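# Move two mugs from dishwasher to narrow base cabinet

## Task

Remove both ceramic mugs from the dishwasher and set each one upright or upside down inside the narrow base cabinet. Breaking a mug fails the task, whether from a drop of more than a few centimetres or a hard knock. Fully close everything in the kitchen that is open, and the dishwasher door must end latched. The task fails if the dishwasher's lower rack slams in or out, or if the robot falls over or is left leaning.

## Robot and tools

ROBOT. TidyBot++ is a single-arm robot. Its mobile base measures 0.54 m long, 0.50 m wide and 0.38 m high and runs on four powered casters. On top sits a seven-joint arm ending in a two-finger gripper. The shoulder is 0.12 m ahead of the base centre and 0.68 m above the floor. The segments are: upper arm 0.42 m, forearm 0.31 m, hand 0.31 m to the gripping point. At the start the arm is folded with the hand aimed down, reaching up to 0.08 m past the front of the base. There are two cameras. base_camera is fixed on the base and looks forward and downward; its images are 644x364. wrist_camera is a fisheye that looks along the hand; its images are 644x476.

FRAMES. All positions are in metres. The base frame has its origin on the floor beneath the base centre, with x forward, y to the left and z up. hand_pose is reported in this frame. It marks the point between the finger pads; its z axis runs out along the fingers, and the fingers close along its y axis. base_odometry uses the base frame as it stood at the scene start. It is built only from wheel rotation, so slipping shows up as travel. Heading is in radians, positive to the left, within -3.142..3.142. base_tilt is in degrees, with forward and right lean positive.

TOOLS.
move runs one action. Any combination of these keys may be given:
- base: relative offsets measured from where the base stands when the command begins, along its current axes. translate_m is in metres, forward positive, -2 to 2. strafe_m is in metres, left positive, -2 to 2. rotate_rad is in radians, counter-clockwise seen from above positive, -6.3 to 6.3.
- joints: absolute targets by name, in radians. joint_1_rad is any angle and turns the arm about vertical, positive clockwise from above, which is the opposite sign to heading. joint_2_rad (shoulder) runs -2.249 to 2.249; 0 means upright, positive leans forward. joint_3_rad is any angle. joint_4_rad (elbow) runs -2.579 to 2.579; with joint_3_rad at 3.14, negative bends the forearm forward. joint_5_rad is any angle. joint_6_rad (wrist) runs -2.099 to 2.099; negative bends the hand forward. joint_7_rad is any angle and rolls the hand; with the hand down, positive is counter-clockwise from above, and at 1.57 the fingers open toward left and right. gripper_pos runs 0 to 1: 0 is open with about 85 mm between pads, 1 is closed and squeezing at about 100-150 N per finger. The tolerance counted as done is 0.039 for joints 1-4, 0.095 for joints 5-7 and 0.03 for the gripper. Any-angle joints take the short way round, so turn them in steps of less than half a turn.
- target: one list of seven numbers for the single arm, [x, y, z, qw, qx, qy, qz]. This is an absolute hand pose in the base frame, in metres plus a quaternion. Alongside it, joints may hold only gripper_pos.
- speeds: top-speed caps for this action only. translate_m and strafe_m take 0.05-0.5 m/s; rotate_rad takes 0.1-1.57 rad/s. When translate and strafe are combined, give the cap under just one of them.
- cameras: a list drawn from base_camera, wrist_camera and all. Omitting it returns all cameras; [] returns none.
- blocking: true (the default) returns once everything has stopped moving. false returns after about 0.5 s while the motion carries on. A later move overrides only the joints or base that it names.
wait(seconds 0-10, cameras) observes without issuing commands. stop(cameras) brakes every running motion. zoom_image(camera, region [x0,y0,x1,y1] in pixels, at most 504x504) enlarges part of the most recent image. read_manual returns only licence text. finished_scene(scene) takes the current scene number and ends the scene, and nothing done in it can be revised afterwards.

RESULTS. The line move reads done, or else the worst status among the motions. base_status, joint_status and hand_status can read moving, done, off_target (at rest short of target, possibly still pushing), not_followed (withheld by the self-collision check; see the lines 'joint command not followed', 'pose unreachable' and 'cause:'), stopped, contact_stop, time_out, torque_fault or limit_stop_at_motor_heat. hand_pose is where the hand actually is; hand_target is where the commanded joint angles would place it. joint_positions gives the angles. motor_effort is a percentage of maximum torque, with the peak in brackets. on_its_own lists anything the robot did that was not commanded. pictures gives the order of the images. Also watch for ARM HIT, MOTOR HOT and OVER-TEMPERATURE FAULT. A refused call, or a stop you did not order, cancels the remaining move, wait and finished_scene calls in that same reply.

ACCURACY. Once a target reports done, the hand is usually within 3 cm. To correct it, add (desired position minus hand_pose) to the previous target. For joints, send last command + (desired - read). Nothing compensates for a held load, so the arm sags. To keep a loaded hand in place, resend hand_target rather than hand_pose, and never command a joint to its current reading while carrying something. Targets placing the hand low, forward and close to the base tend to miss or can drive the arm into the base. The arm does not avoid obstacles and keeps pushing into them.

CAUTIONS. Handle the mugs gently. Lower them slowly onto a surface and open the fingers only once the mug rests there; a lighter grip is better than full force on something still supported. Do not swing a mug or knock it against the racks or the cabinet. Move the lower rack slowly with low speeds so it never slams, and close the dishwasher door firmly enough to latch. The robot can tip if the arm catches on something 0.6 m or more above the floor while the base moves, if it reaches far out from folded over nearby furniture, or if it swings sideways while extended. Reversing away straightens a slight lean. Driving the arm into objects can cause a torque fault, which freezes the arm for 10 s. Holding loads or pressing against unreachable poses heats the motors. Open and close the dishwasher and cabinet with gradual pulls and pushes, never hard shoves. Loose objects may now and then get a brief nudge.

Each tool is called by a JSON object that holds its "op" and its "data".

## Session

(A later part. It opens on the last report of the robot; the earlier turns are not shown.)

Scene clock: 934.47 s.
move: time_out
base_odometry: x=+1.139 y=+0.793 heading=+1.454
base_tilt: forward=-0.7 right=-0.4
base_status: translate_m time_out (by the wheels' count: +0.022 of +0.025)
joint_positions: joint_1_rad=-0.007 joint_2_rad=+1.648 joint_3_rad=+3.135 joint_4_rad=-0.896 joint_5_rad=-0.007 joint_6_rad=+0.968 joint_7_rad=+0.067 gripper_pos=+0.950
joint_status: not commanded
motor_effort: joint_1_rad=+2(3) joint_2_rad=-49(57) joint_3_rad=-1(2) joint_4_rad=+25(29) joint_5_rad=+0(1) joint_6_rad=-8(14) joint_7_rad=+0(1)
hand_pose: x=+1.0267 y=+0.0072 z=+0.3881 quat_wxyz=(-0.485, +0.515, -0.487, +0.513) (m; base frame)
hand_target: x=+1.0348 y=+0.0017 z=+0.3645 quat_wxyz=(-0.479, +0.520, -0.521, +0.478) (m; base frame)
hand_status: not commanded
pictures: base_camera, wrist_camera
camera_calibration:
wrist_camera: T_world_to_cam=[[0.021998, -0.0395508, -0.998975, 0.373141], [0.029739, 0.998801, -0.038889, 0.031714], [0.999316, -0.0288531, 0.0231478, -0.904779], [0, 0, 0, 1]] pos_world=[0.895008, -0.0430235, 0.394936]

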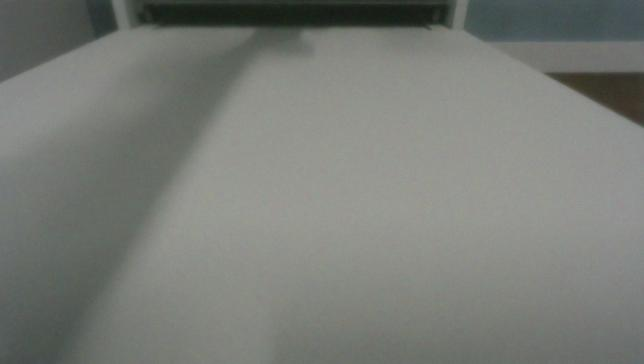

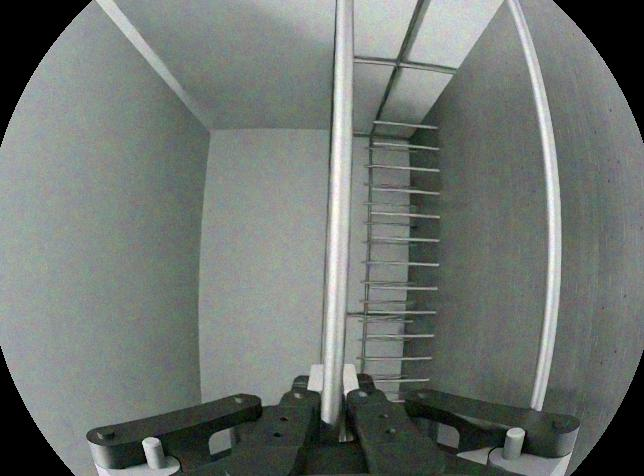

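{"op": "move", "data": {"base": {"translate_m":-0.012}, "speeds": {"translate_m":0.05}, "cameras": []}}

{"op": "move", "data": {"joints": {"gripper_pos":0.35}, "cameras": []}}

{"op": "move", "data": {"base": {"translate_m":-0.12}, "speeds": {"translate_m":0.1}}}

{"op": "move", "data": {"base": {"translate_m":-0.5}}}

Scene clock: 946.80 s.
move: done
base_odometry: x=+1.137 y=+0.781 heading=+1.454
base_tilt: forward=-0.6 right=-0.4
base_status: done
joint_positions: joint_1_rad=-0.007 joint_2_rad=+1.648 joint_3_rad=+3.135 joint_4_rad=-0.854 joint_5_rad=-0.007 joint_6_rad=+0.900 joint_7_rad=+0.067 gripper_pos=+0.950
joint_status: not commanded
motor_effort: joint_1_rad=+1(3) joint_2_rad=-50(52) joint_3_rad=-2(2) joint_4_rad=+16(23) joint_5_rad=+1(1) joint_6_rad=+6(8) joint_7_rad=-1(1)
hand_pose: x=+1.0373 y=+0.0074 z=+0.3877 quat_wxyz=(-0.478, +0.522, -0.493, +0.506) (m; base frame)
hand_target: x=+1.0348 y=+0.0017 z=+0.3645 quat_wxyz=(-0.479, +0.520, -0.521, +0.478) (m; base frame)
hand_status: not commanded
pictures: none
No camera images: "cameras" was empty.

Scene clock: 947.67 s.
move: done
base_odometry: x=+1.137 y=+0.780 heading=+1.454
base_tilt: forward=-0.6 right=-0.4
base_status: not commanded
joint_positions: joint_1_rad=-0.007 joint_2_rad=+1.638 joint_3_rad=+3.135 joint_4_rad=-0.862 joint_5_rad=-0.007 joint_6_rad=+0.910 joint_7_rad=+0.060 gripper_pos=+0.353
joint_status: all done
motor_effort: joint_1_rad=+1(2) joint_2_rad=-46(51) joint_3_rad=-2(3) joint_4_rad=+21(23) joint_5_rad=+2(3) joint_6_rad=-3(6) joint_7_rad=+1(1)
hand_pose: x=+1.0381 y=+0.0074 z=+0.3957 quat_wxyz=(-0.483, +0.517, -0.492, +0.507) (m; base frame)
hand_target: x=+1.0348 y=+0.0017 z=+0.3645 quat_wxyz=(-0.479, +0.520, -0.521, +0.478) (m; base frame)
hand_status: not commanded
pictures: none
No camera images: "cameras" was empty.

Scene clock: 949.47 s.
move: done
base_odometry: x=+1.123 y=+0.661 heading=+1.454
base_tilt: forward=-0.6 right=-0.4
base_status: done
joint_positions: joint_1_rad=-0.007 joint_2_rad=+1.651 joint_3_rad=+3.135 joint_4_rad=-0.837 joint_5_rad=-0.007 joint_6_rad=+0.872 joint_7_rad=+0.060 gripper_pos=+0.350
joint_status: not commanded
motor_effort: joint_1_rad=+1(2) joint_2_rad=-52(53) joint_3_rad=-1(3) joint_4_rad=+15(19) joint_5_rad=+1(2) joint_6_rad=+9(10) joint_7_rad=-1(1)
hand_pose: x=+1.0405 y=+0.0075 z=+0.3846 quat_wxyz=(-0.477, +0.524, -0.498, +0.500) (m; base frame)
hand_target: x=+1.0348 y=+0.0017 z=+0.3645 quat_wxyz=(-0.479, +0.520, -0.521, +0.478) (m; base frame)
hand_status: not commanded
pictures: base_camera, wrist_camera
camera_calibration:
wrist_camera: T_world_to_cam=[[-0.0186067, -0.032347, -0.999303, 0.411688], [0.0278152, 0.999073, -0.0328574, 0.0305399], [0.99944, -0.0284072, -0.0176897, -0.902816], [0, 0, 0, 1]] pos_world=[0.909121, -0.0428413, 0.396434]

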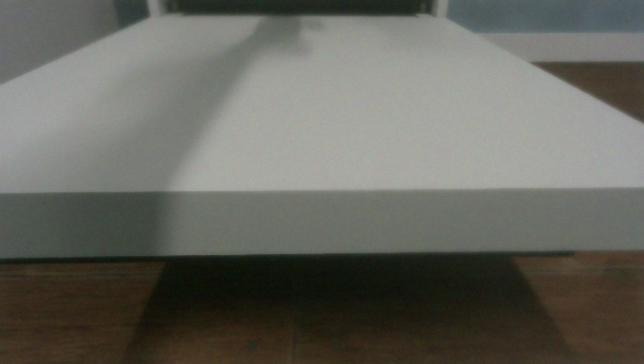

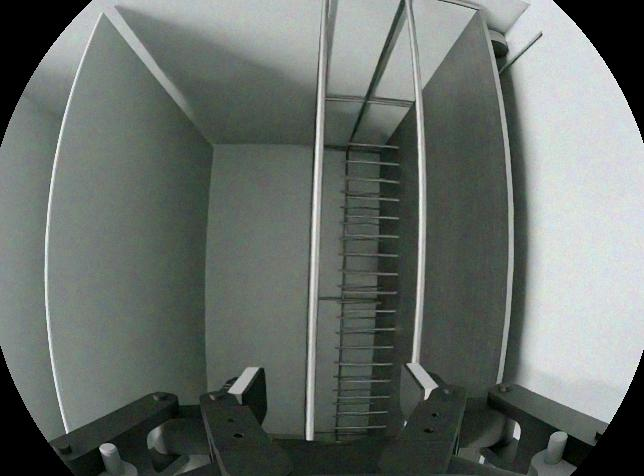

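Scene clock: 951.83 s.
move: done
base_odometry: x=+1.065 y=+0.164 heading=+1.454
base_tilt: forward=-0.6 right=-0.4
base_status: done
joint_positions: joint_1_rad=-0.007 joint_2_rad=+1.654 joint_3_rad=+3.135 joint_4_rad=-0.837 joint_5_rad=-0.007 joint_6_rad=+0.872 joint_7_rad=+0.060 gripper_pos=+0.350
joint_status: not commanded
motor_effort: joint_1_rad=+1(2) joint_2_rad=-51(53) joint_3_rad=-1(3) joint_4_rad=+15(17) joint_5_rad=+1(1) joint_6_rad=+9(10) joint_7_rad=-1(1)
hand_pose: x=+1.0394 y=+0.0074 z=+0.3813 quat_wxyz=(-0.476, +0.525, -0.499, +0.499) (m; base frame)
hand_target: x=+1.0348 y=+0.0017 z=+0.3645 quat_wxyz=(-0.479, +0.520, -0.521, +0.478) (m; base frame)
hand_status: not commanded
pictures: base_camera, wrist_camera
camera_calibration:
wrist_camera: T_world_to_cam=[[-0.0221107, -0.0324093, -0.99923, 0.411898], [0.0276983, 0.999071, -0.033017, 0.0307402], [0.999372, -0.028407, -0.0211925, -0.900441], [0, 0, 0, 1]] pos_world=[0.908131, -0.0429411, 0.393513]

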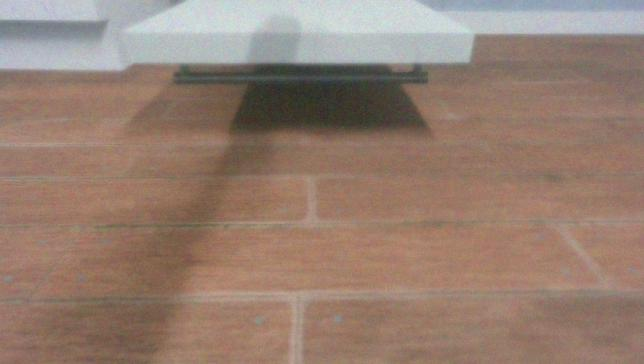

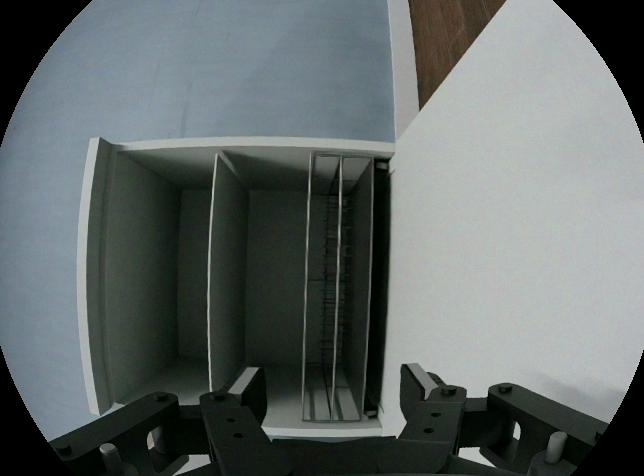

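{"op": "move", "data": {"joints": {"joint_1_rad":0,"joint_2_rad":0.60,"joint_4_rad":-2.35,"joint_6_rad":1.35,"joint_7_rad":1.57,"gripper_pos":1}, "cameras": []}}

{"op": "move", "data": {"base": {"translate_m":0.64,"strafe_m":-0.7}, "speeds": {"strafe_m":0.25}}}

Scene clock: 977.03 s.
move: done
base_odometry: x=+1.065 y=+0.164 heading=+1.454
base_tilt: forward=-0.6 right=-0.4
base_status: not commanded
joint_positions: joint_1_rad=-0.007 joint_2_rad=+0.608 joint_3_rad=+3.135 joint_4_rad=-2.324 joint_5_rad=-0.007 joint_6_rad=+1.275 joint_7_rad=+1.496 gripper_pos=+0.999
joint_status: all done
motor_effort: joint_1_rad=+1(2) joint_2_rad=-30(54) joint_3_rad=-1(2) joint_4_rad=+10(16) joint_5_rad=+1(1) joint_6_rad=+9(10) joint_7_rad=+0(2)
hand_pose: x=+0.7348 y=+0.0067 z=+0.6931 quat_wxyz=(-0.029, +0.736, -0.027, +0.675) (m; base frame)
hand_target: x=+0.7276 y=+0.0021 z=+0.7114 quat_wxyz=(-0.001, +0.717, +0.000, +0.697) (m; base frame)
hand_status: not commanded
pictures: none
No camera images: "cameras" was empty.

Scene clock: 981.63 s.
move: done
base_odometry: x=+1.835 y=+0.718 heading=+1.454
base_tilt: forward=-0.6 right=-0.4
base_status: done
joint_positions: joint_1_rad=-0.004 joint_2_rad=+0.606 joint_3_rad=+3.136 joint_4_rad=-2.328 joint_5_rad=-0.007 joint_6_rad=+1.278 joint_7_rad=+1.498 gripper_pos=+0.999
joint_status: not commanded
motor_effort: joint_1_rad=+1(4) joint_2_rad=-29(32) joint_3_rad=-1(3) joint_4_rad=+9(10) joint_5_rad=+0(1) joint_6_rad=+9(10) joint_7_rad=-1(1)
hand_pose: x=+0.7336 y=+0.0044 z=+0.6933 quat_wxyz=(-0.027, +0.736, -0.028, +0.676) (m; base frame)
hand_target: x=+0.7276 y=+0.0021 z=+0.7114 quat_wxyz=(-0.001, +0.717, +0.000, +0.697) (m; base frame)
hand_status: not commanded
pictures: base_camera, wrist_camera
camera_calibration:
wrist_camera: T_world_to_cam=[[0.0204927, -0.995163, -0.0960807, 0.0636259], [-0.0547596, 0.0948394, -0.993985, 0.783233], [0.998289, 0.0256307, -0.0525512, -0.566007], [0, 0, 0, 1]] pos_world=[0.606624, 0.00354395, 0.754891]

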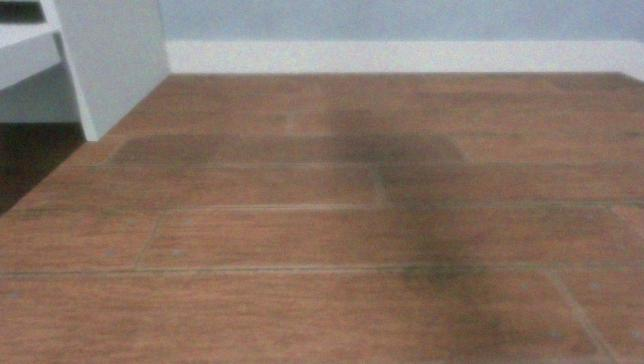

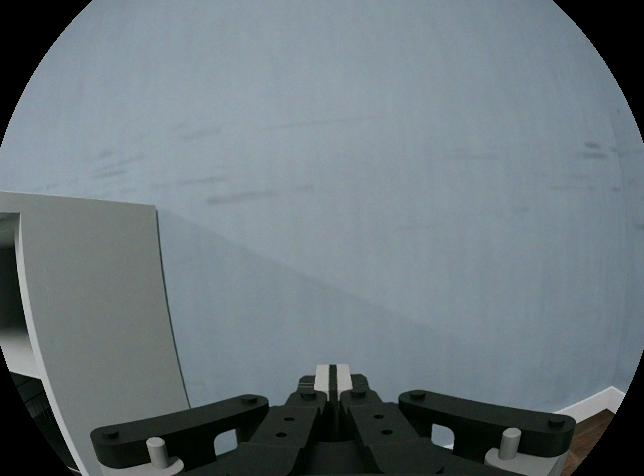

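{"op": "move", "data": {"base": {"translate_m":0.48,"strafe_m":-0.52}, "speeds": {"strafe_m":0.25}, "cameras": []}}

{"op": "move", "data": {"base": {"rotate_rad":1.571}}}

Scene clock: 996.50 s.
move: done
base_odometry: x=+2.408 y=+1.134 heading=+1.454
base_tilt: forward=-0.6 right=-0.4
base_status: done
joint_positions: joint_1_rad=-0.002 joint_2_rad=+0.605 joint_3_rad=+3.136 joint_4_rad=-2.330 joint_5_rad=-0.007 joint_6_rad=+1.279 joint_7_rad=+1.498 gripper_pos=+0.999
joint_status: not commanded
motor_effort: joint_1_rad=+1(3) joint_2_rad=-29(32) joint_3_rad=-1(3) joint_4_rad=+9(11) joint_5_rad=+1(1) joint_6_rad=+9(10) joint_7_rad=+0(1)
hand_pose: x=+0.7330 y=+0.0033 z=+0.6937 quat_wxyz=(-0.026, +0.736, -0.028, +0.676) (m; base frame)
hand_target: x=+0.7276 y=+0.0021 z=+0.7114 quat_wxyz=(-0.001, +0.717, +0.000, +0.697) (m; base frame)
hand_status: not commanded
pictures: none
No camera images: "cameras" was empty.

Scene clock: 998.93 s.
move: done
base_odometry: x=+2.408 y=+1.134 heading=+3.024
base_tilt: forward=-0.6 right=-0.4
base_status: done
joint_positions: joint_1_rad=-0.007 joint_2_rad=+0.605 joint_3_rad=+3.136 joint_4_rad=-2.330 joint_5_rad=-0.007 joint_6_rad=+1.279 joint_7_rad=+1.498 gripper_pos=+0.999
joint_status: not commanded
motor_effort: joint_1_rad=+1(5) joint_2_rad=-30(32) joint_3_rad=-1(4) joint_4_rad=+9(10) joint_5_rad=+1(2) joint_6_rad=+9(10) joint_7_rad=+0(2)
hand_pose: x=+0.7330 y=+0.0066 z=+0.6938 quat_wxyz=(-0.028, +0.736, -0.026, +0.676) (m; base frame)
hand_target: x=+0.7276 y=+0.0021 z=+0.7114 quat_wxyz=(-0.001, +0.717, +0.000, +0.697) (m; base frame)
hand_status: not commanded
pictures: base_camera, wrist_camera
camera_calibration:
wrist_camera: T_world_to_cam=[[0.024228, -0.995084, -0.0960246, 0.0631837], [-0.0546101, 0.094592, -0.994017, 0.783356], [0.998214, 0.029327, -0.0520499, -0.565676], [0, 0, 0, 1]] pos_world=[0.605914, 0.00536346, 0.755293]

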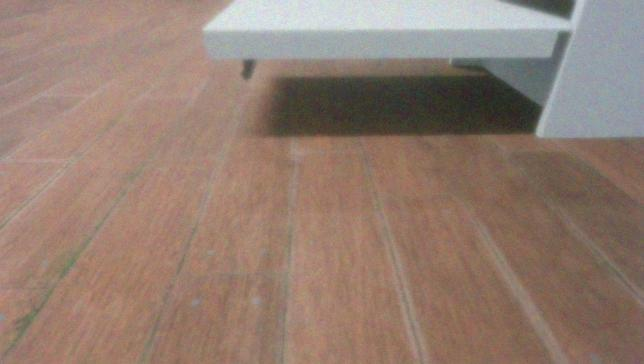

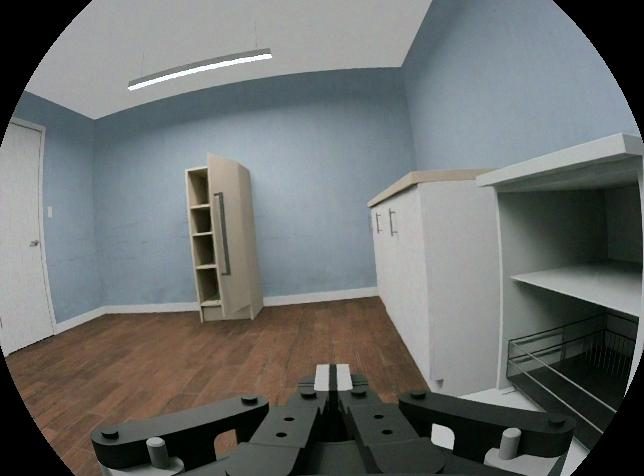

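{"op": "move", "data": {"joints": {"joint_2_rad":1.5,"joint_4_rad":-1.8,"joint_6_rad":1.8}, "cameras": []}}

{"op": "move", "data": {"joints": {"joint_2_rad":2.175,"joint_4_rad":-1.05,"joint_6_rad":1.74}}}

Scene clock: 1014.63 s.
move: done
base_odometry: x=+2.408 y=+1.134 heading=+3.024
base_tilt: forward=-0.6 right=-0.4
base_status: not commanded
joint_positions: joint_1_rad=-0.007 joint_2_rad=+1.489 joint_3_rad=+3.136 joint_4_rad=-1.824 joint_5_rad=-0.007 joint_6_rad=+1.725 joint_7_rad=+1.498 gripper_pos=+0.999
joint_status: all done
motor_effort: joint_1_rad=+1(2) joint_2_rad=-38(43) joint_3_rad=-1(3) joint_4_rad=+3(9) joint_5_rad=+0(1) joint_6_rad=+8(11) joint_7_rad=-1(1)
hand_pose: x=+0.7960 y=+0.0060 z=+0.4012 quat_wxyz=(-0.027, +0.713, -0.027, +0.700) (m; base frame)
hand_target: x=+0.7996 y=+0.0018 z=+0.4232 quat_wxyz=(-0.001, +0.682, -0.001, +0.732) (m; base frame)
hand_status: not commanded
pictures: none
No camera images: "cameras" was empty.

Scene clock: 1016.67 s.
move: done
base_odometry: x=+2.408 y=+1.134 heading=+3.024
base_tilt: forward=-0.7 right=-0.4
base_status: not commanded
joint_positions: joint_1_rad=-0.007 joint_2_rad=+2.164 joint_3_rad=+3.136 joint_4_rad=-1.075 joint_5_rad=-0.007 joint_6_rad=+1.725 joint_7_rad=+1.498 gripper_pos=+0.999
joint_status: all done
motor_effort: joint_1_rad=+1(1) joint_2_rad=-33(40) joint_3_rad=-2(3) joint_4_rad=+4(5) joint_5_rad=+1(1) joint_6_rad=+8(10) joint_7_rad=+0(1)
hand_pose: x=+0.7484 y=+0.0042 z=+0.1517 quat_wxyz=(-0.027, +0.686, -0.027, +0.727) (m; base frame)
hand_target: x=+0.7492 y=+0.0015 z=+0.1562 quat_wxyz=(+0.000, +0.676, -0.001, +0.737) (m; base frame)
hand_status: not commanded
pictures: base_camera, wrist_camera
camera_calibration:
wrist_camera: T_world_to_cam=[[0.0287171, -0.995364, -0.0917908, 0.00442333], [0.0877653, 0.0939848, -0.991698, 0.1387], [0.995727, 0.0204226, 0.0900574, -0.628918], [0, 0, 0, 1]] pos_world=[0.613931, 0.00421129, 0.194593]

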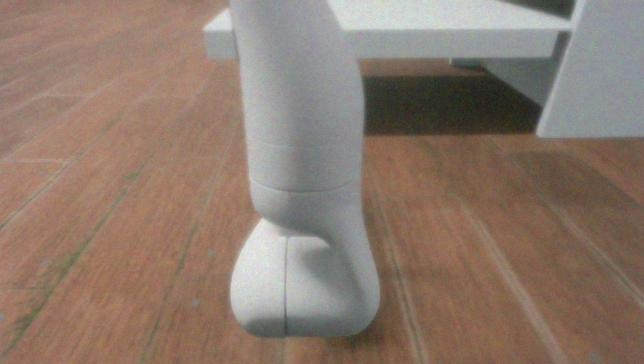

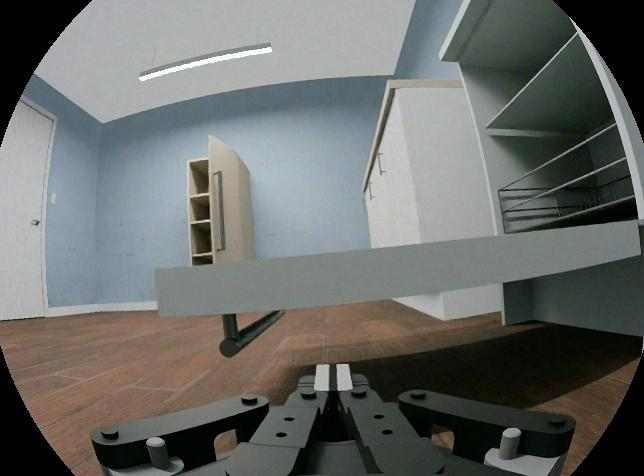

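{"op": "move", "data": {"joints": {"joint_2_rad":2.205,"joint_4_rad":-1.05,"joint_6_rad":1.66}}}

Scene clock: 1023.47 s.
move: done
base_odometry: x=+2.408 y=+1.134 heading=+3.024
base_tilt: forward=-0.6 right=-0.3
base_status: not commanded
joint_positions: joint_1_rad=-0.007 joint_2_rad=+2.198 joint_3_rad=+3.136 joint_4_rad=-1.070 joint_5_rad=-0.007 joint_6_rad=+1.695 joint_7_rad=+1.498 gripper_pos=+0.999
joint_status: all done
motor_effort: joint_1_rad=+1(1) joint_2_rad=-33(35) joint_3_rad=-1(3) joint_4_rad=+4(4) joint_5_rad=+0(1) joint_6_rad=+8(10) joint_7_rad=+0(1)
hand_pose: x=+0.7313 y=+0.0041 z=+0.1225 quat_wxyz=(-0.026, +0.707, -0.028, +0.706) (m; base frame)
hand_target: x=+0.7336 y=+0.0015 z=+0.1126 quat_wxyz=(+0.000, +0.716, -0.001, +0.698) (m; base frame)
hand_status: not commanded
pictures: base_camera, wrist_camera
camera_calibration:
wrist_camera: T_world_to_cam=[[0.0234391, -0.995379, -0.0931163, 0.00617074], [0.029058, 0.0937809, -0.995169, 0.154603], [0.999303, 0.02062, 0.0311219, -0.604659], [0, 0, 0, 1]] pos_world=[0.599601, 0.00411153, 0.173249]

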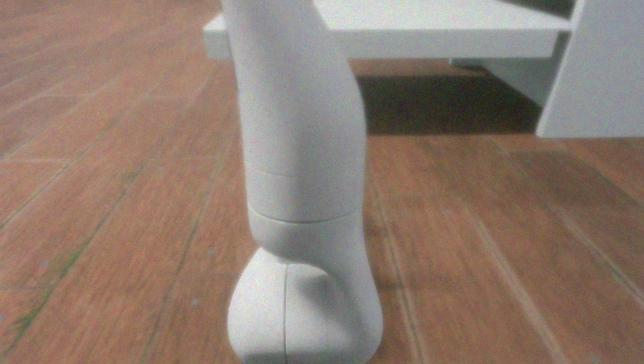

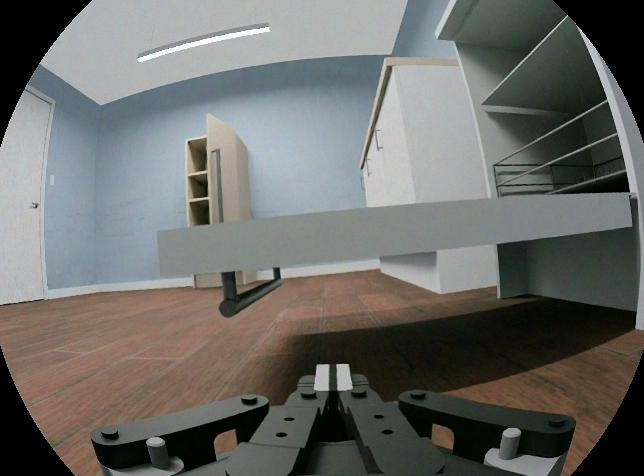

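{"op": "move", "data": {"base": {"translate_m":0.255}, "speeds": {"translate_m":0.12}}}

Scene clock: 1032.87 s.
move: done
base_odometry: x=+2.154 y=+1.164 heading=+3.025
base_tilt: forward=-0.6 right=-0.4
base_status: done
joint_positions: joint_1_rad=-0.007 joint_2_rad=+2.200 joint_3_rad=+3.136 joint_4_rad=-1.067 joint_5_rad=-0.007 joint_6_rad=+1.695 joint_7_rad=+1.498 gripper_pos=+0.999
joint_status: not commanded
motor_effort: joint_1_rad=+1(2) joint_2_rad=-32(35) joint_3_rad=-1(3) joint_4_rad=+3(5) joint_5_rad=+1(1) joint_6_rad=+9(10) joint_7_rad=-1(1)
hand_pose: x=+0.7309 y=+0.0041 z=+0.1218 quat_wxyz=(-0.026, +0.707, -0.028, +0.706) (m; base frame)
hand_target: x=+0.7336 y=+0.0015 z=+0.1126 quat_wxyz=(+0.000, +0.716, -0.001, +0.698) (m; base frame)
hand_status: not commanded
pictures: base_camera, wrist_camera
camera_calibration:
wrist_camera: T_world_to_cam=[[0.0233766, -0.995381, -0.0931094, 0.00605126], [0.0294652, 0.0937804, -0.995157, 0.153684], [0.999292, 0.0205199, 0.0315214, -0.6043], [0, 0, 0, 1]] pos_world=[0.599203, 0.00401097, 0.172551]

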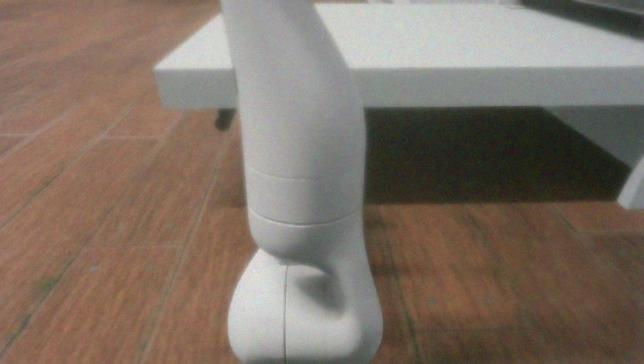

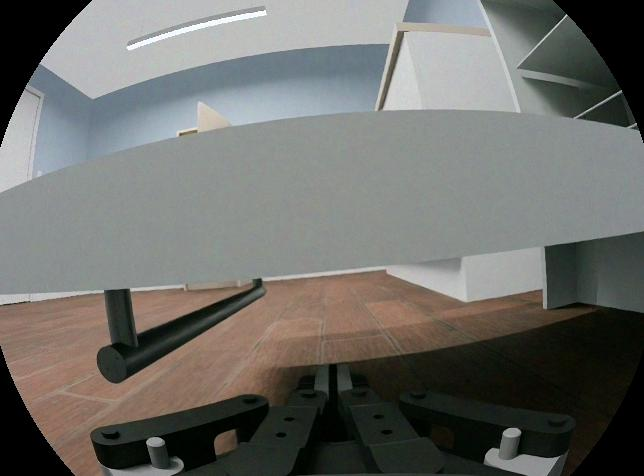

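{"op": "move", "data": {"base": {"translate_m":0.025}, "speeds": {"translate_m":0.06}, "cameras": []}}

{"op": "move", "data": {"joints": {"joint_2_rad":1.99,"joint_4_rad":-1.37,"joint_6_rad":1.86}}}

Scene clock: 1041.47 s.
move: done
base_odometry: x=+2.129 y=+1.167 heading=+3.026
base_tilt: forward=-0.6 right=-0.4
base_status: done
joint_positions: joint_1_rad=-0.007 joint_2_rad=+2.202 joint_3_rad=+3.136 joint_4_rad=-1.067 joint_5_rad=-0.007 joint_6_rad=+1.695 joint_7_rad=+1.498 gripper_pos=+0.999
joint_status: not commanded
motor_effort: joint_1_rad=+1(2) joint_2_rad=-33(35) joint_3_rad=-2(2) joint_4_rad=+3(4) joint_5_rad=+0(1) joint_6_rad=+8(9) joint_7_rad=-1(1)
hand_pose: x=+0.7302 y=+0.0041 z=+0.1211 quat_wxyz=(-0.026, +0.707, -0.028, +0.706) (m; base frame)
hand_target: x=+0.7336 y=+0.0015 z=+0.1126 quat_wxyz=(+0.000, +0.716, -0.001, +0.698) (m; base frame)
hand_status: not commanded
pictures: none
No camera images: "cameras" was empty.

Scene clock: 1043.00 s.
move: off_target
base_odometry: x=+2.129 y=+1.167 heading=+3.026
base_tilt: forward=-0.6 right=-0.4
base_status: not commanded
joint_positions: joint_1_rad=-0.007 joint_2_rad=+2.045 joint_3_rad=+3.136 joint_4_rad=-1.363 joint_5_rad=-0.007 joint_6_rad=+1.755 joint_7_rad=+1.505 gripper_pos=+0.999
joint_status: joint_2_rad off_target (ended at +2.045, target +1.990); joint_6_rad off_target (ended at +1.755, target +1.860); the others done
motor_effort: joint_1_rad=+1(1) joint_2_rad=-41(42) joint_3_rad=-2(3) joint_4_rad=+4(6) joint_5_rad=+1(1) joint_6_rad=+16(17) joint_7_rad=-2(2)
hand_pose: x=+0.7208 y=+0.0046 z=+0.1608 quat_wxyz=(-0.023, +0.735, -0.026, +0.677) (m; base frame)
hand_target: x=+0.7457 y=+0.0016 z=+0.2257 quat_wxyz=(-0.001, +0.682, -0.001, +0.732) (m; base frame)
hand_status: not commanded
pictures: base_camera, wrist_camera
camera_calibration:
wrist_camera: T_world_to_cam=[[0.0176633, -0.996011, -0.0874592, 0.0136992], [-0.0511584, 0.086458, -0.994941, 0.250806], [0.998534, 0.0220482, -0.0494273, -0.581814], [0, 0, 0, 1]] pos_world=[0.593551, 0.00478833, 0.221978]

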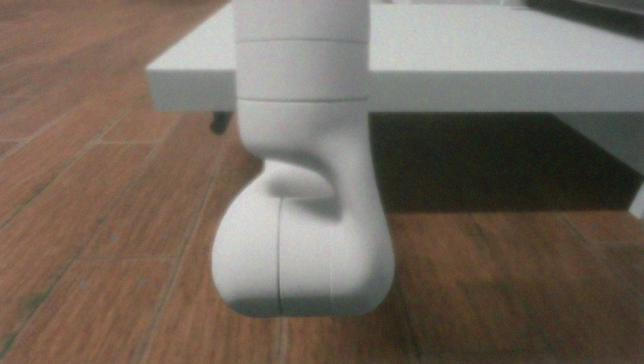

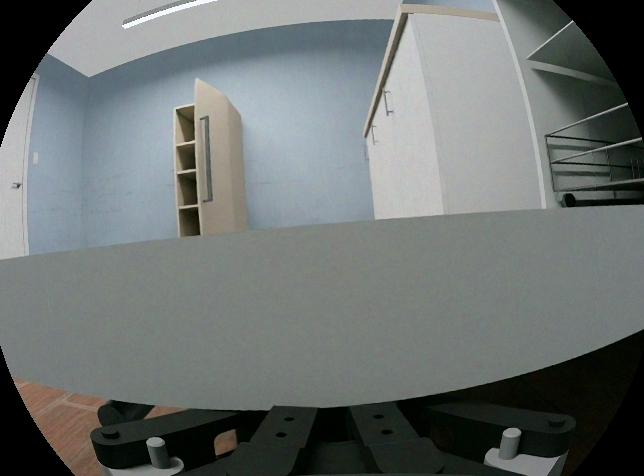

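{"op": "move", "data": {"joints": {"joint_2_rad":1.85,"joint_4_rad":-1.50,"joint_6_rad":1.95}}}

Scene clock: 1048.53 s.
move: off_target
base_odometry: x=+2.129 y=+1.167 heading=+3.026
base_tilt: forward=-0.6 right=-0.4
base_status: not commanded
joint_positions: joint_1_rad=-0.007 joint_2_rad=+1.948 joint_3_rad=+3.136 joint_4_rad=-1.517 joint_5_rad=-0.007 joint_6_rad=+1.831 joint_7_rad=+1.507 gripper_pos=+0.999
joint_status: joint_2_rad off_target (ended at +1.948, target +1.850); joint_6_rad off_target (ended at +1.831, target +1.950); the others done
motor_effort: joint_1_rad=+0(4) joint_2_rad=-50(51) joint_3_rad=-1(3) joint_4_rad=+8(9) joint_5_rad=+2(2) joint_6_rad=+17(21) joint_7_rad=+0(2)
hand_pose: x=+0.7212 y=+0.0046 z=+0.2094 quat_wxyz=(-0.022, +0.729, -0.025, +0.684) (m; base frame)
hand_target: x=+0.7652 y=+0.0016 z=+0.3112 quat_wxyz=(-0.001, +0.644, -0.001, +0.765) (m; base frame)
hand_status: not commanded
pictures: base_camera, wrist_camera
camera_calibration:
wrist_camera: T_world_to_cam=[[0.0195777, -0.996128, -0.0857086, 0.016135], [-0.0319369, 0.0850582, -0.995864, 0.285495], [0.999298, 0.022234, -0.0301479, -0.584444], [0, 0, 0, 1]] pos_world=[0.592836, 0.00478339, 0.268078]

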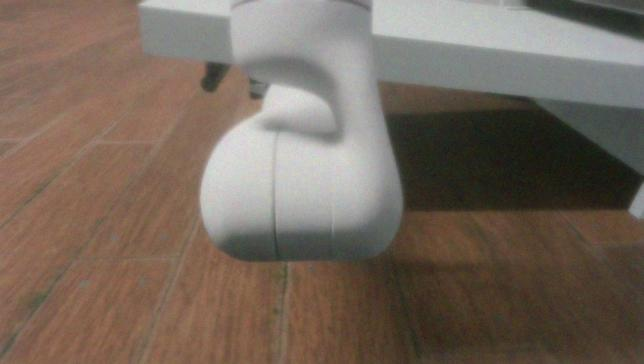

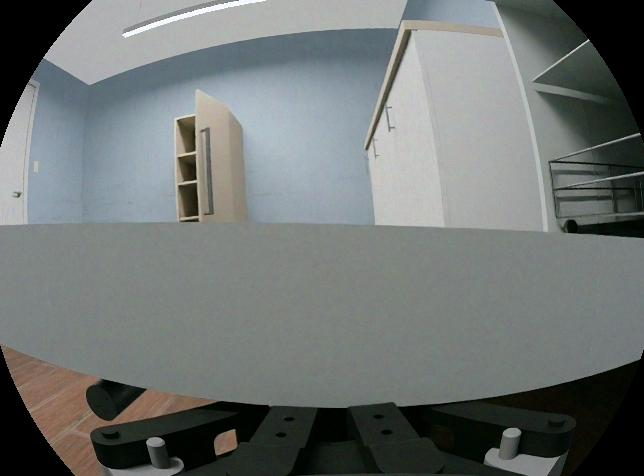

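{"op": "move", "data": {"joints": {"joint_2_rad":1.67,"joint_4_rad":-1.70,"joint_6_rad":2.02}}}

{"op": "move", "data": {"joints": {"joint_2_rad":1.44,"joint_4_rad":-1.96,"joint_6_rad":2.05}}}

Scene clock: 1054.17 s.
move: off_target
base_odometry: x=+2.129 y=+1.167 heading=+3.026
base_tilt: forward=-0.6 right=-0.4
base_status: not commanded
joint_positions: joint_1_rad=-0.006 joint_2_rad=+1.729 joint_3_rad=+3.134 joint_4_rad=-1.710 joint_5_rad=-0.007 joint_6_rad=+1.912 joint_7_rad=+1.507 gripper_pos=+0.999
joint_status: joint_2_rad off_target (ended at +1.729, target +1.670); joint_6_rad off_target (ended at +1.912, target +2.020); the others done
motor_effort: joint_1_rad=+3(4) joint_2_rad=-46(56) joint_3_rad=+0(3) joint_4_rad=+4(10) joint_5_rad=-1(2) joint_6_rad=+15(22) joint_7_rad=+1(1)
hand_pose: x=+0.7531 y=+0.0047 z=+0.3282 quat_wxyz=(-0.024, +0.691, -0.025, +0.722) (m; base frame)
hand_target: x=+0.7703 y=+0.0017 z=+0.4021 quat_wxyz=(-0.001, +0.625, -0.001, +0.781) (m; base frame)
hand_status: not commanded
pictures: base_camera, wrist_camera
camera_calibration:
wrist_camera: T_world_to_cam=[[0.0280174, -0.996011, -0.0847197, 0.0191238], [0.0730434, 0.0865663, -0.993565, 0.325022], [0.996935, 0.0216489, 0.0751774, -0.645528], [0, 0, 0, 1]] pos_world=[0.619273, 0.00488656, 0.37308]

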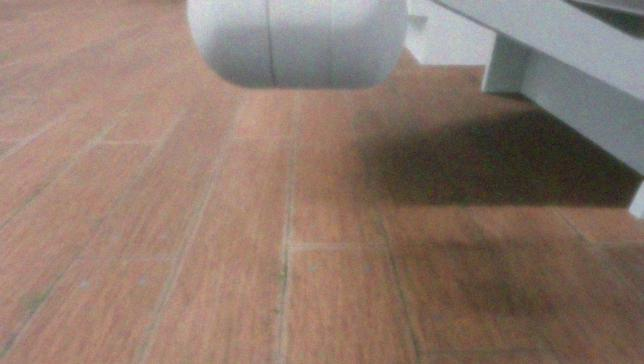

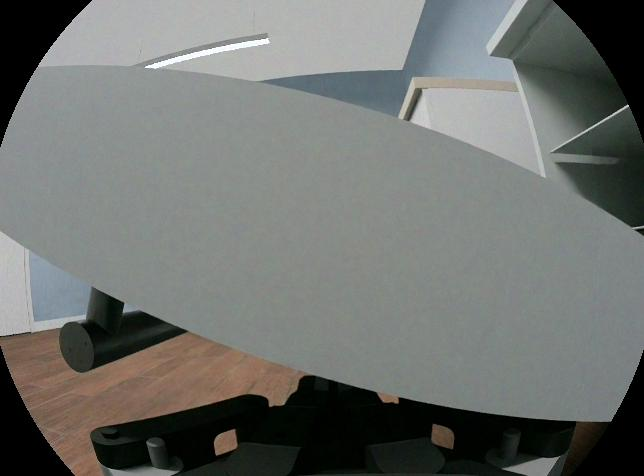

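Scene clock: 1055.53 s.
move: off_target
base_odometry: x=+2.129 y=+1.167 heading=+3.026
base_tilt: forward=-0.6 right=-0.4
base_status: not commanded
joint_positions: joint_1_rad=-0.006 joint_2_rad=+1.478 joint_3_rad=+3.134 joint_4_rad=-1.946 joint_5_rad=-0.007 joint_6_rad=+1.954 joint_7_rad=+1.507 gripper_pos=+0.999
joint_status: joint_6_rad off_target (ended at +1.954, target +2.050); the others done
motor_effort: joint_1_rad=+4(4) joint_2_rad=-44(53) joint_3_rad=+0(1) joint_4_rad=+2(4) joint_5_rad=-2(2) joint_6_rad=+14(20) joint_7_rad=+0(2)
hand_pose: x=+0.7600 y=+0.0051 z=+0.4503 quat_wxyz=(-0.025, +0.670, -0.024, +0.741) (m; base frame)
hand_target: x=+0.7596 y=+0.0018 z=+0.5010 quat_wxyz=(-0.001, +0.625, -0.001, +0.781) (m; base frame)
hand_status: not commanded
pictures: base_camera, wrist_camera
camera_calibration:
wrist_camera: T_world_to_cam=[[0.0344303, -0.995961, -0.0829235, 0.0239014], [0.130874, 0.0867514, -0.987596, 0.399116], [0.990801, 0.0231507, 0.133332, -0.683122], [0, 0, 0, 1]] pos_world=[0.623781, 0.00499573, 0.487229]

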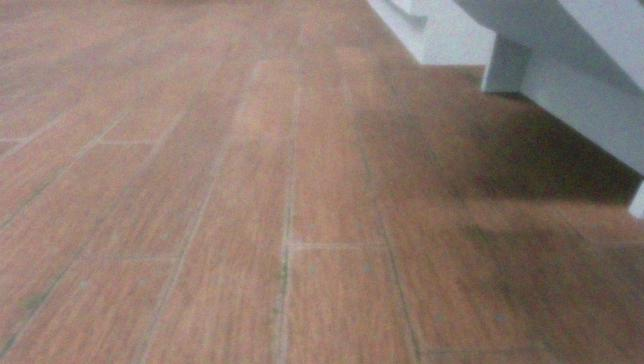

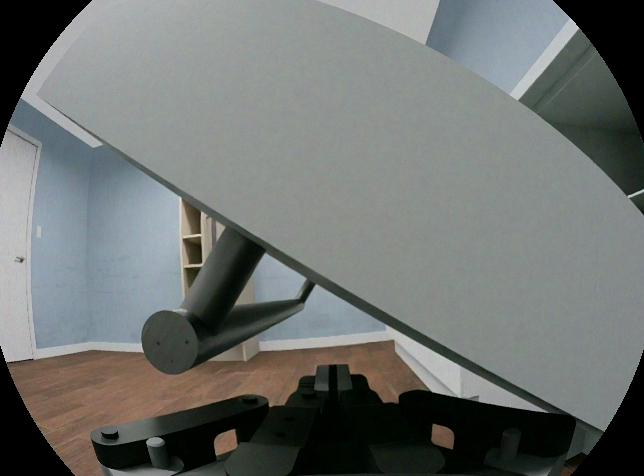

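{"op": "move", "data": {"joints": {"joint_2_rad":1.20,"joint_4_rad":-2.15,"joint_6_rad":2.0}, "base": {"strafe_m":-0.04}, "speeds": {"strafe_m":0.08}}}

{"op": "move", "data": {"joints": {"joint_2_rad":0.98,"joint_4_rad":-2.28,"joint_6_rad":1.85}, "base": {"strafe_m":-0.08}, "speeds": {"strafe_m":0.08}}}

Scene clock: 1065.33 s.
move: off_target
base_odometry: x=+2.134 y=+1.206 heading=+3.026
base_tilt: forward=-0.6 right=-0.4
base_status: done
joint_positions: joint_1_rad=-0.008 joint_2_rad=+1.244 joint_3_rad=+3.134 joint_4_rad=-2.139 joint_5_rad=-0.007 joint_6_rad=+1.954 joint_7_rad=+1.507 gripper_pos=+0.999
joint_status: joint_2_rad off_target (ended at +1.244, target +1.200); the others done
motor_effort: joint_1_rad=+1(9) joint_2_rad=-44(50) joint_3_rad=-2(5) joint_4_rad=+4(7) joint_5_rad=+1(6) joint_6_rad=+15(21) joint_7_rad=+0(1)
hand_pose: x=+0.7506 y=+0.0067 z=+0.5559 quat_wxyz=(-0.027, +0.655, -0.022, +0.755) (m; base frame)
hand_target: x=+0.7499 y=+0.0018 z=+0.5949 quat_wxyz=(-0.001, +0.625, -0.001, +0.781) (m; base frame)
hand_status: not commanded
pictures: base_camera, wrist_camera
camera_calibration:
wrist_camera: T_world_to_cam=[[0.0415116, -0.995827, -0.0812691, 0.0283656], [0.170871, 0.0872166, -0.981426, 0.470996], [0.984419, 0.026854, 0.173779, -0.705657], [0, 0, 0, 1]] pos_world=[0.613005, 0.00611833, 0.587181]

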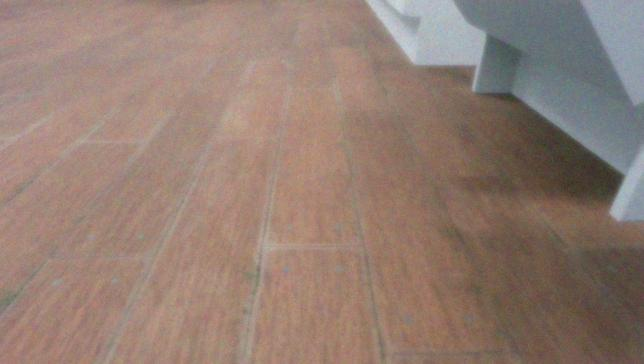

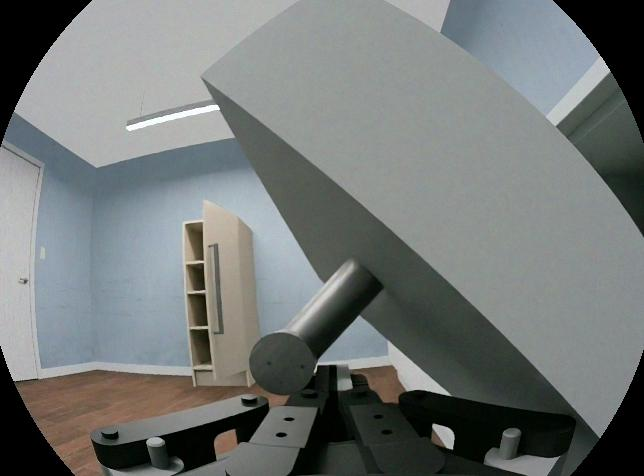

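Scene clock: 1066.90 s.
move: off_target
base_odometry: x=+2.143 y=+1.286 heading=+3.026
base_tilt: forward=-0.6 right=-0.3
base_status: done
joint_positions: joint_1_rad=-0.016 joint_2_rad=+1.031 joint_3_rad=+3.130 joint_4_rad=-2.279 joint_5_rad=-0.001 joint_6_rad=+1.864 joint_7_rad=+1.507 gripper_pos=+0.999
joint_status: joint_2_rad off_target (ended at +1.031, target +0.980); the others done
motor_effort: joint_1_rad=+4(8) joint_2_rad=-41(49) joint_3_rad=+0(3) joint_4_rad=+6(8) joint_5_rad=-1(4) joint_6_rad=+15(20) joint_7_rad=+0(1)
hand_pose: x=+0.7359 y=+0.0151 z=+0.6274 quat_wxyz=(-0.035, +0.661, -0.018, +0.749) (m; base frame)
hand_target: x=+0.7386 y=+0.0019 z=+0.6539 quat_wxyz=(-0.001, +0.648, +0.000, +0.762) (m; base frame)
hand_status: not commanded
pictures: base_camera, wrist_camera
camera_calibration:
wrist_camera: T_world_to_cam=[[0.0573633, -0.994619, -0.0862675, 0.0346475], [0.153121, 0.0941526, -0.983712, 0.557407], [0.986541, 0.0432196, 0.157698, -0.695488], [0, 0, 0, 1]] pos_world=[0.598789, 0.0120385, 0.660994]

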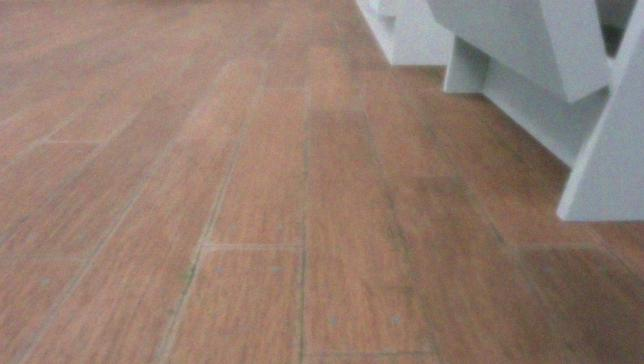

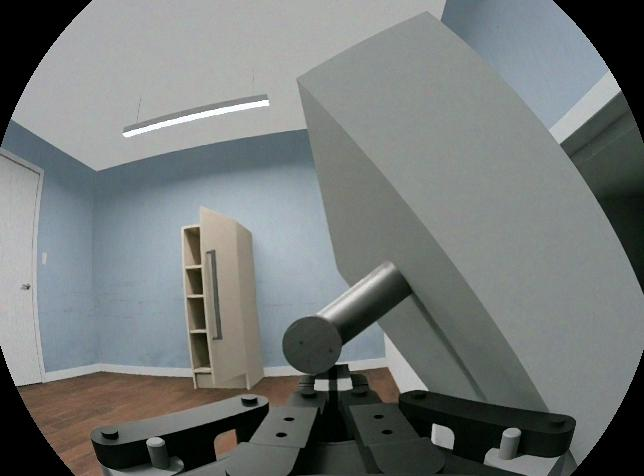

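{"op": "move", "data": {"base": {"strafe_m":-0.14}, "speeds": {"strafe_m":0.08}}}

{"op": "move", "data": {"base": {"strafe_m":-0.12}, "speeds": {"strafe_m":0.08}}}

Scene clock: 1073.03 s.
move: done
base_odometry: x=+2.159 y=+1.425 heading=+3.026
base_tilt: forward=-0.6 right=-0.3
base_status: done
joint_positions: joint_1_rad=-0.038 joint_2_rad=+0.993 joint_3_rad=+3.118 joint_4_rad=-2.285 joint_5_rad=+0.002 joint_6_rad=+1.864 joint_7_rad=+1.507 gripper_pos=+0.999
joint_status: not commanded
motor_effort: joint_1_rad=+8(11) joint_2_rad=-35(42) joint_3_rad=+2(5) joint_4_rad=+6(9) joint_5_rad=-3(6) joint_6_rad=+8(15) joint_7_rad=-1(2)
hand_pose: x=+0.7351 y=+0.0339 z=+0.6493 quat_wxyz=(-0.051, +0.649, -0.011, +0.759) (m; base frame)
hand_target: x=+0.7386 y=+0.0019 z=+0.6539 quat_wxyz=(-0.001, +0.648, +0.000, +0.762) (m; base frame)
hand_status: not commanded
pictures: base_camera, wrist_camera
camera_calibration:
wrist_camera: T_world_to_cam=[[0.0913766, -0.9913, -0.0947347, 0.0356398], [0.180943, 0.110077, -0.977314, 0.552182], [0.979239, 0.072162, 0.189428, -0.715293], [0, 0, 0, 1]] pos_world=[0.597272, 0.026164, 0.678528]

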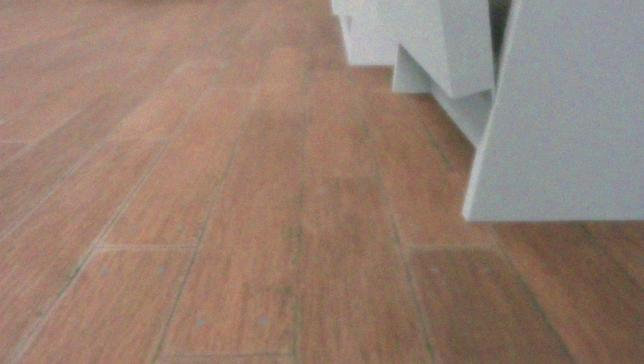

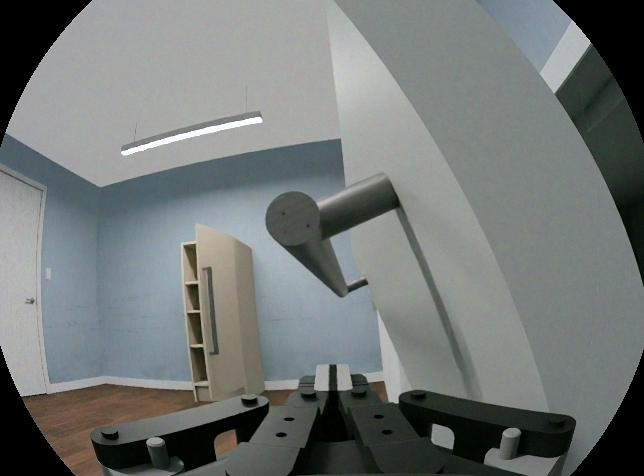

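Scene clock: 1075.07 s.
move: done
base_odometry: x=+2.173 y=+1.544 heading=+3.026
base_tilt: forward=-0.6 right=-0.4
base_status: done
joint_positions: joint_1_rad=-0.051 joint_2_rad=+0.980 joint_3_rad=+3.111 joint_4_rad=-2.286 joint_5_rad=+0.010 joint_6_rad=+1.864 joint_7_rad=+1.508 gripper_pos=+0.999
joint_status: not commanded
motor_effort: joint_1_rad=+8(14) joint_2_rad=-32(36) joint_3_rad=+2(7) joint_4_rad=+7(9) joint_5_rad=-4(7) joint_6_rad=+7(9) joint_7_rad=-1(2)
hand_pose: x=+0.7342 y=+0.0472 z=+0.6570 quat_wxyz=(-0.063, +0.645, -0.005, +0.762) (m; base frame)
hand_target: x=+0.7386 y=+0.0019 z=+0.6539 quat_wxyz=(-0.001, +0.648, +0.000, +0.762) (m; base frame)
hand_status: not commanded
pictures: base_camera, wrist_camera
camera_calibration:
wrist_camera: T_world_to_cam=[[0.117522, -0.987879, -0.101406, 0.0346657], [0.188718, 0.122469, -0.974365, 0.550183], [0.974974, 0.0953721, 0.200823, -0.722182], [0, 0, 0, 1]] pos_world=[0.596205, 0.0357408, 0.684625]

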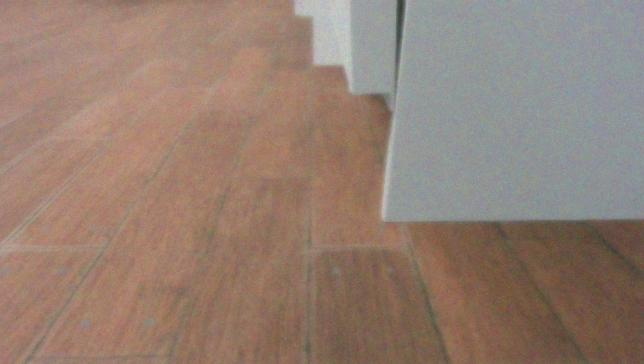

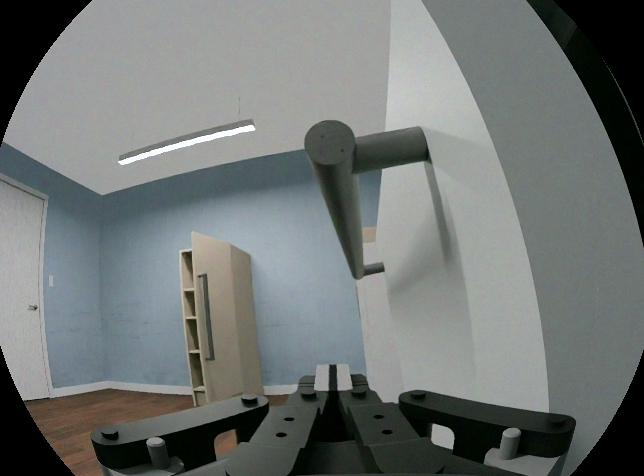

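{"op": "move", "data": {"base": {"strafe_m":-0.08}, "speeds": {"strafe_m":0.08}}}

{"op": "move", "data": {"base": {"strafe_m":-0.06}, "speeds": {"strafe_m":0.08}}}

Scene clock: 1082.13 s.
move: done
base_odometry: x=+2.182 y=+1.623 heading=+3.026
base_tilt: forward=-0.7 right=-0.4
base_status: done
joint_positions: joint_1_rad=-0.100 joint_2_rad=+0.976 joint_3_rad=+3.085 joint_4_rad=-2.298 joint_5_rad=+0.042 joint_6_rad=+1.864 joint_7_rad=+1.508 gripper_pos=+0.999
joint_status: not commanded
motor_effort: joint_1_rad=+19(21) joint_2_rad=-31(34) joint_3_rad=+9(11) joint_4_rad=+10(11) joint_5_rad=-11(13) joint_6_rad=+7(8) joint_7_rad=-1(2)
hand_pose: x=+0.7252 y=+0.0958 z=+0.6578 quat_wxyz=(-0.107, +0.647, +0.016, +0.755) (m; base frame)
hand_target: x=+0.7386 y=+0.0019 z=+0.6539 quat_wxyz=(-0.001, +0.648, +0.000, +0.762) (m; base frame)
hand_status: not commanded
pictures: base_camera, wrist_camera
camera_calibration:
wrist_camera: T_world_to_cam=[[0.210677, -0.969296, -0.126809, 0.0312603], [0.167015, 0.163503, -0.972303, 0.557128], [0.963183, 0.183663, 0.196334, -0.71523], [0, 0, 0, 1]] pos_world=[0.589263, 0.0705694, 0.686085]

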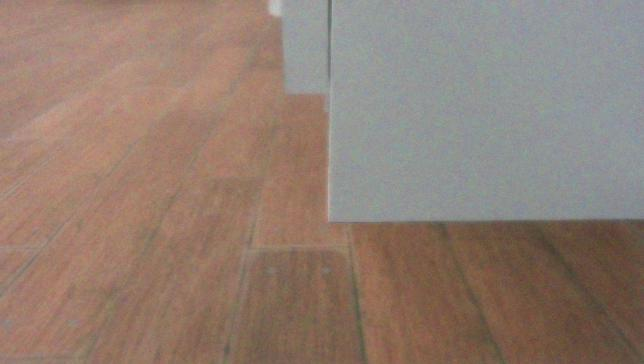

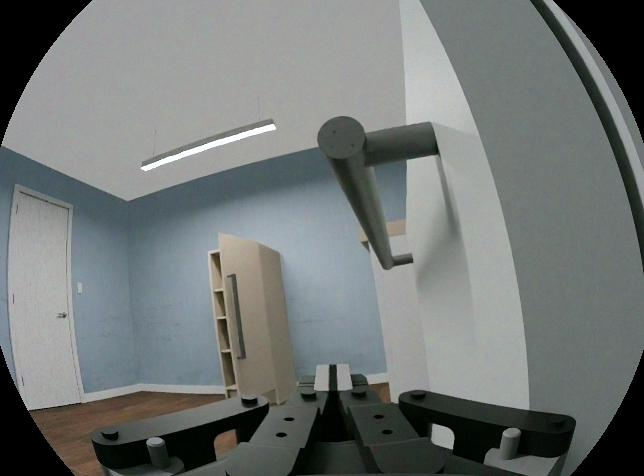

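Scene clock: 1083.40 s.
move: done
base_odometry: x=+2.189 y=+1.683 heading=+3.027
base_tilt: forward=-0.7 right=-0.4
base_status: done
joint_positions: joint_1_rad=-0.155 joint_2_rad=+0.976 joint_3_rad=+3.059 joint_4_rad=-2.299 joint_5_rad=+0.087 joint_6_rad=+1.864 joint_7_rad=+1.508 gripper_pos=+0.999
joint_status: not commanded
motor_effort: joint_1_rad=+28(31) joint_2_rad=-34(36) joint_3_rad=+13(15) joint_4_rad=+11(12) joint_5_rad=-18(20) joint_6_rad=+7(10) joint_7_rad=-1(2)
hand_pose: x=+0.7132 y=+0.1504 z=+0.6594 quat_wxyz=(-0.158, +0.644, +0.042, +0.747) (m; base frame)
hand_target: x=+0.7386 y=+0.0019 z=+0.6539 quat_wxyz=(-0.001, +0.648, +0.000, +0.762) (m; base frame)
hand_status: not commanded
pictures: base_camera, wrist_camera
camera_calibration:
wrist_camera: T_world_to_cam=[[0.317808, -0.935751, -0.152868, 0.022583], [0.143852, 0.206947, -0.967719, 0.558728], [0.937179, 0.285559, 0.200379, -0.713463], [0, 0, 0, 1]] pos_world=[0.581091, 0.109241, 0.687106]

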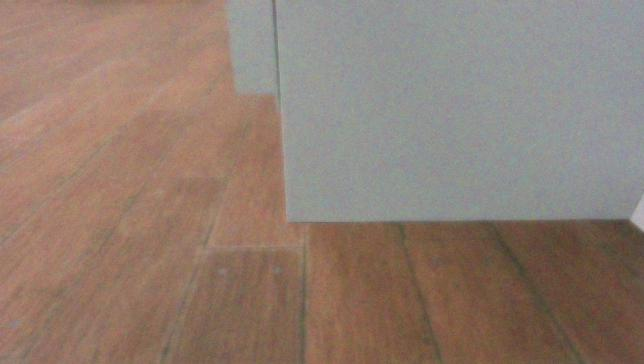

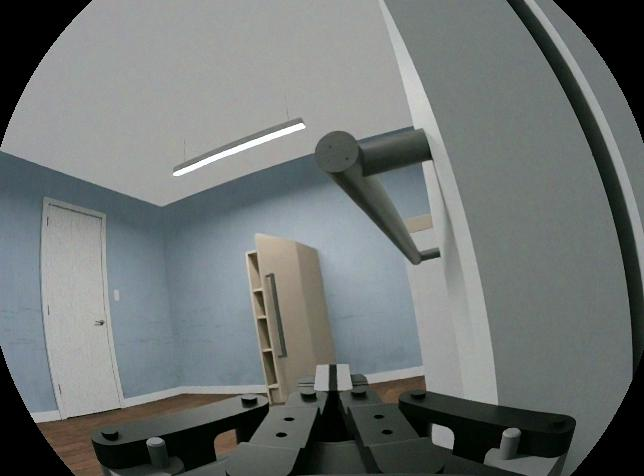

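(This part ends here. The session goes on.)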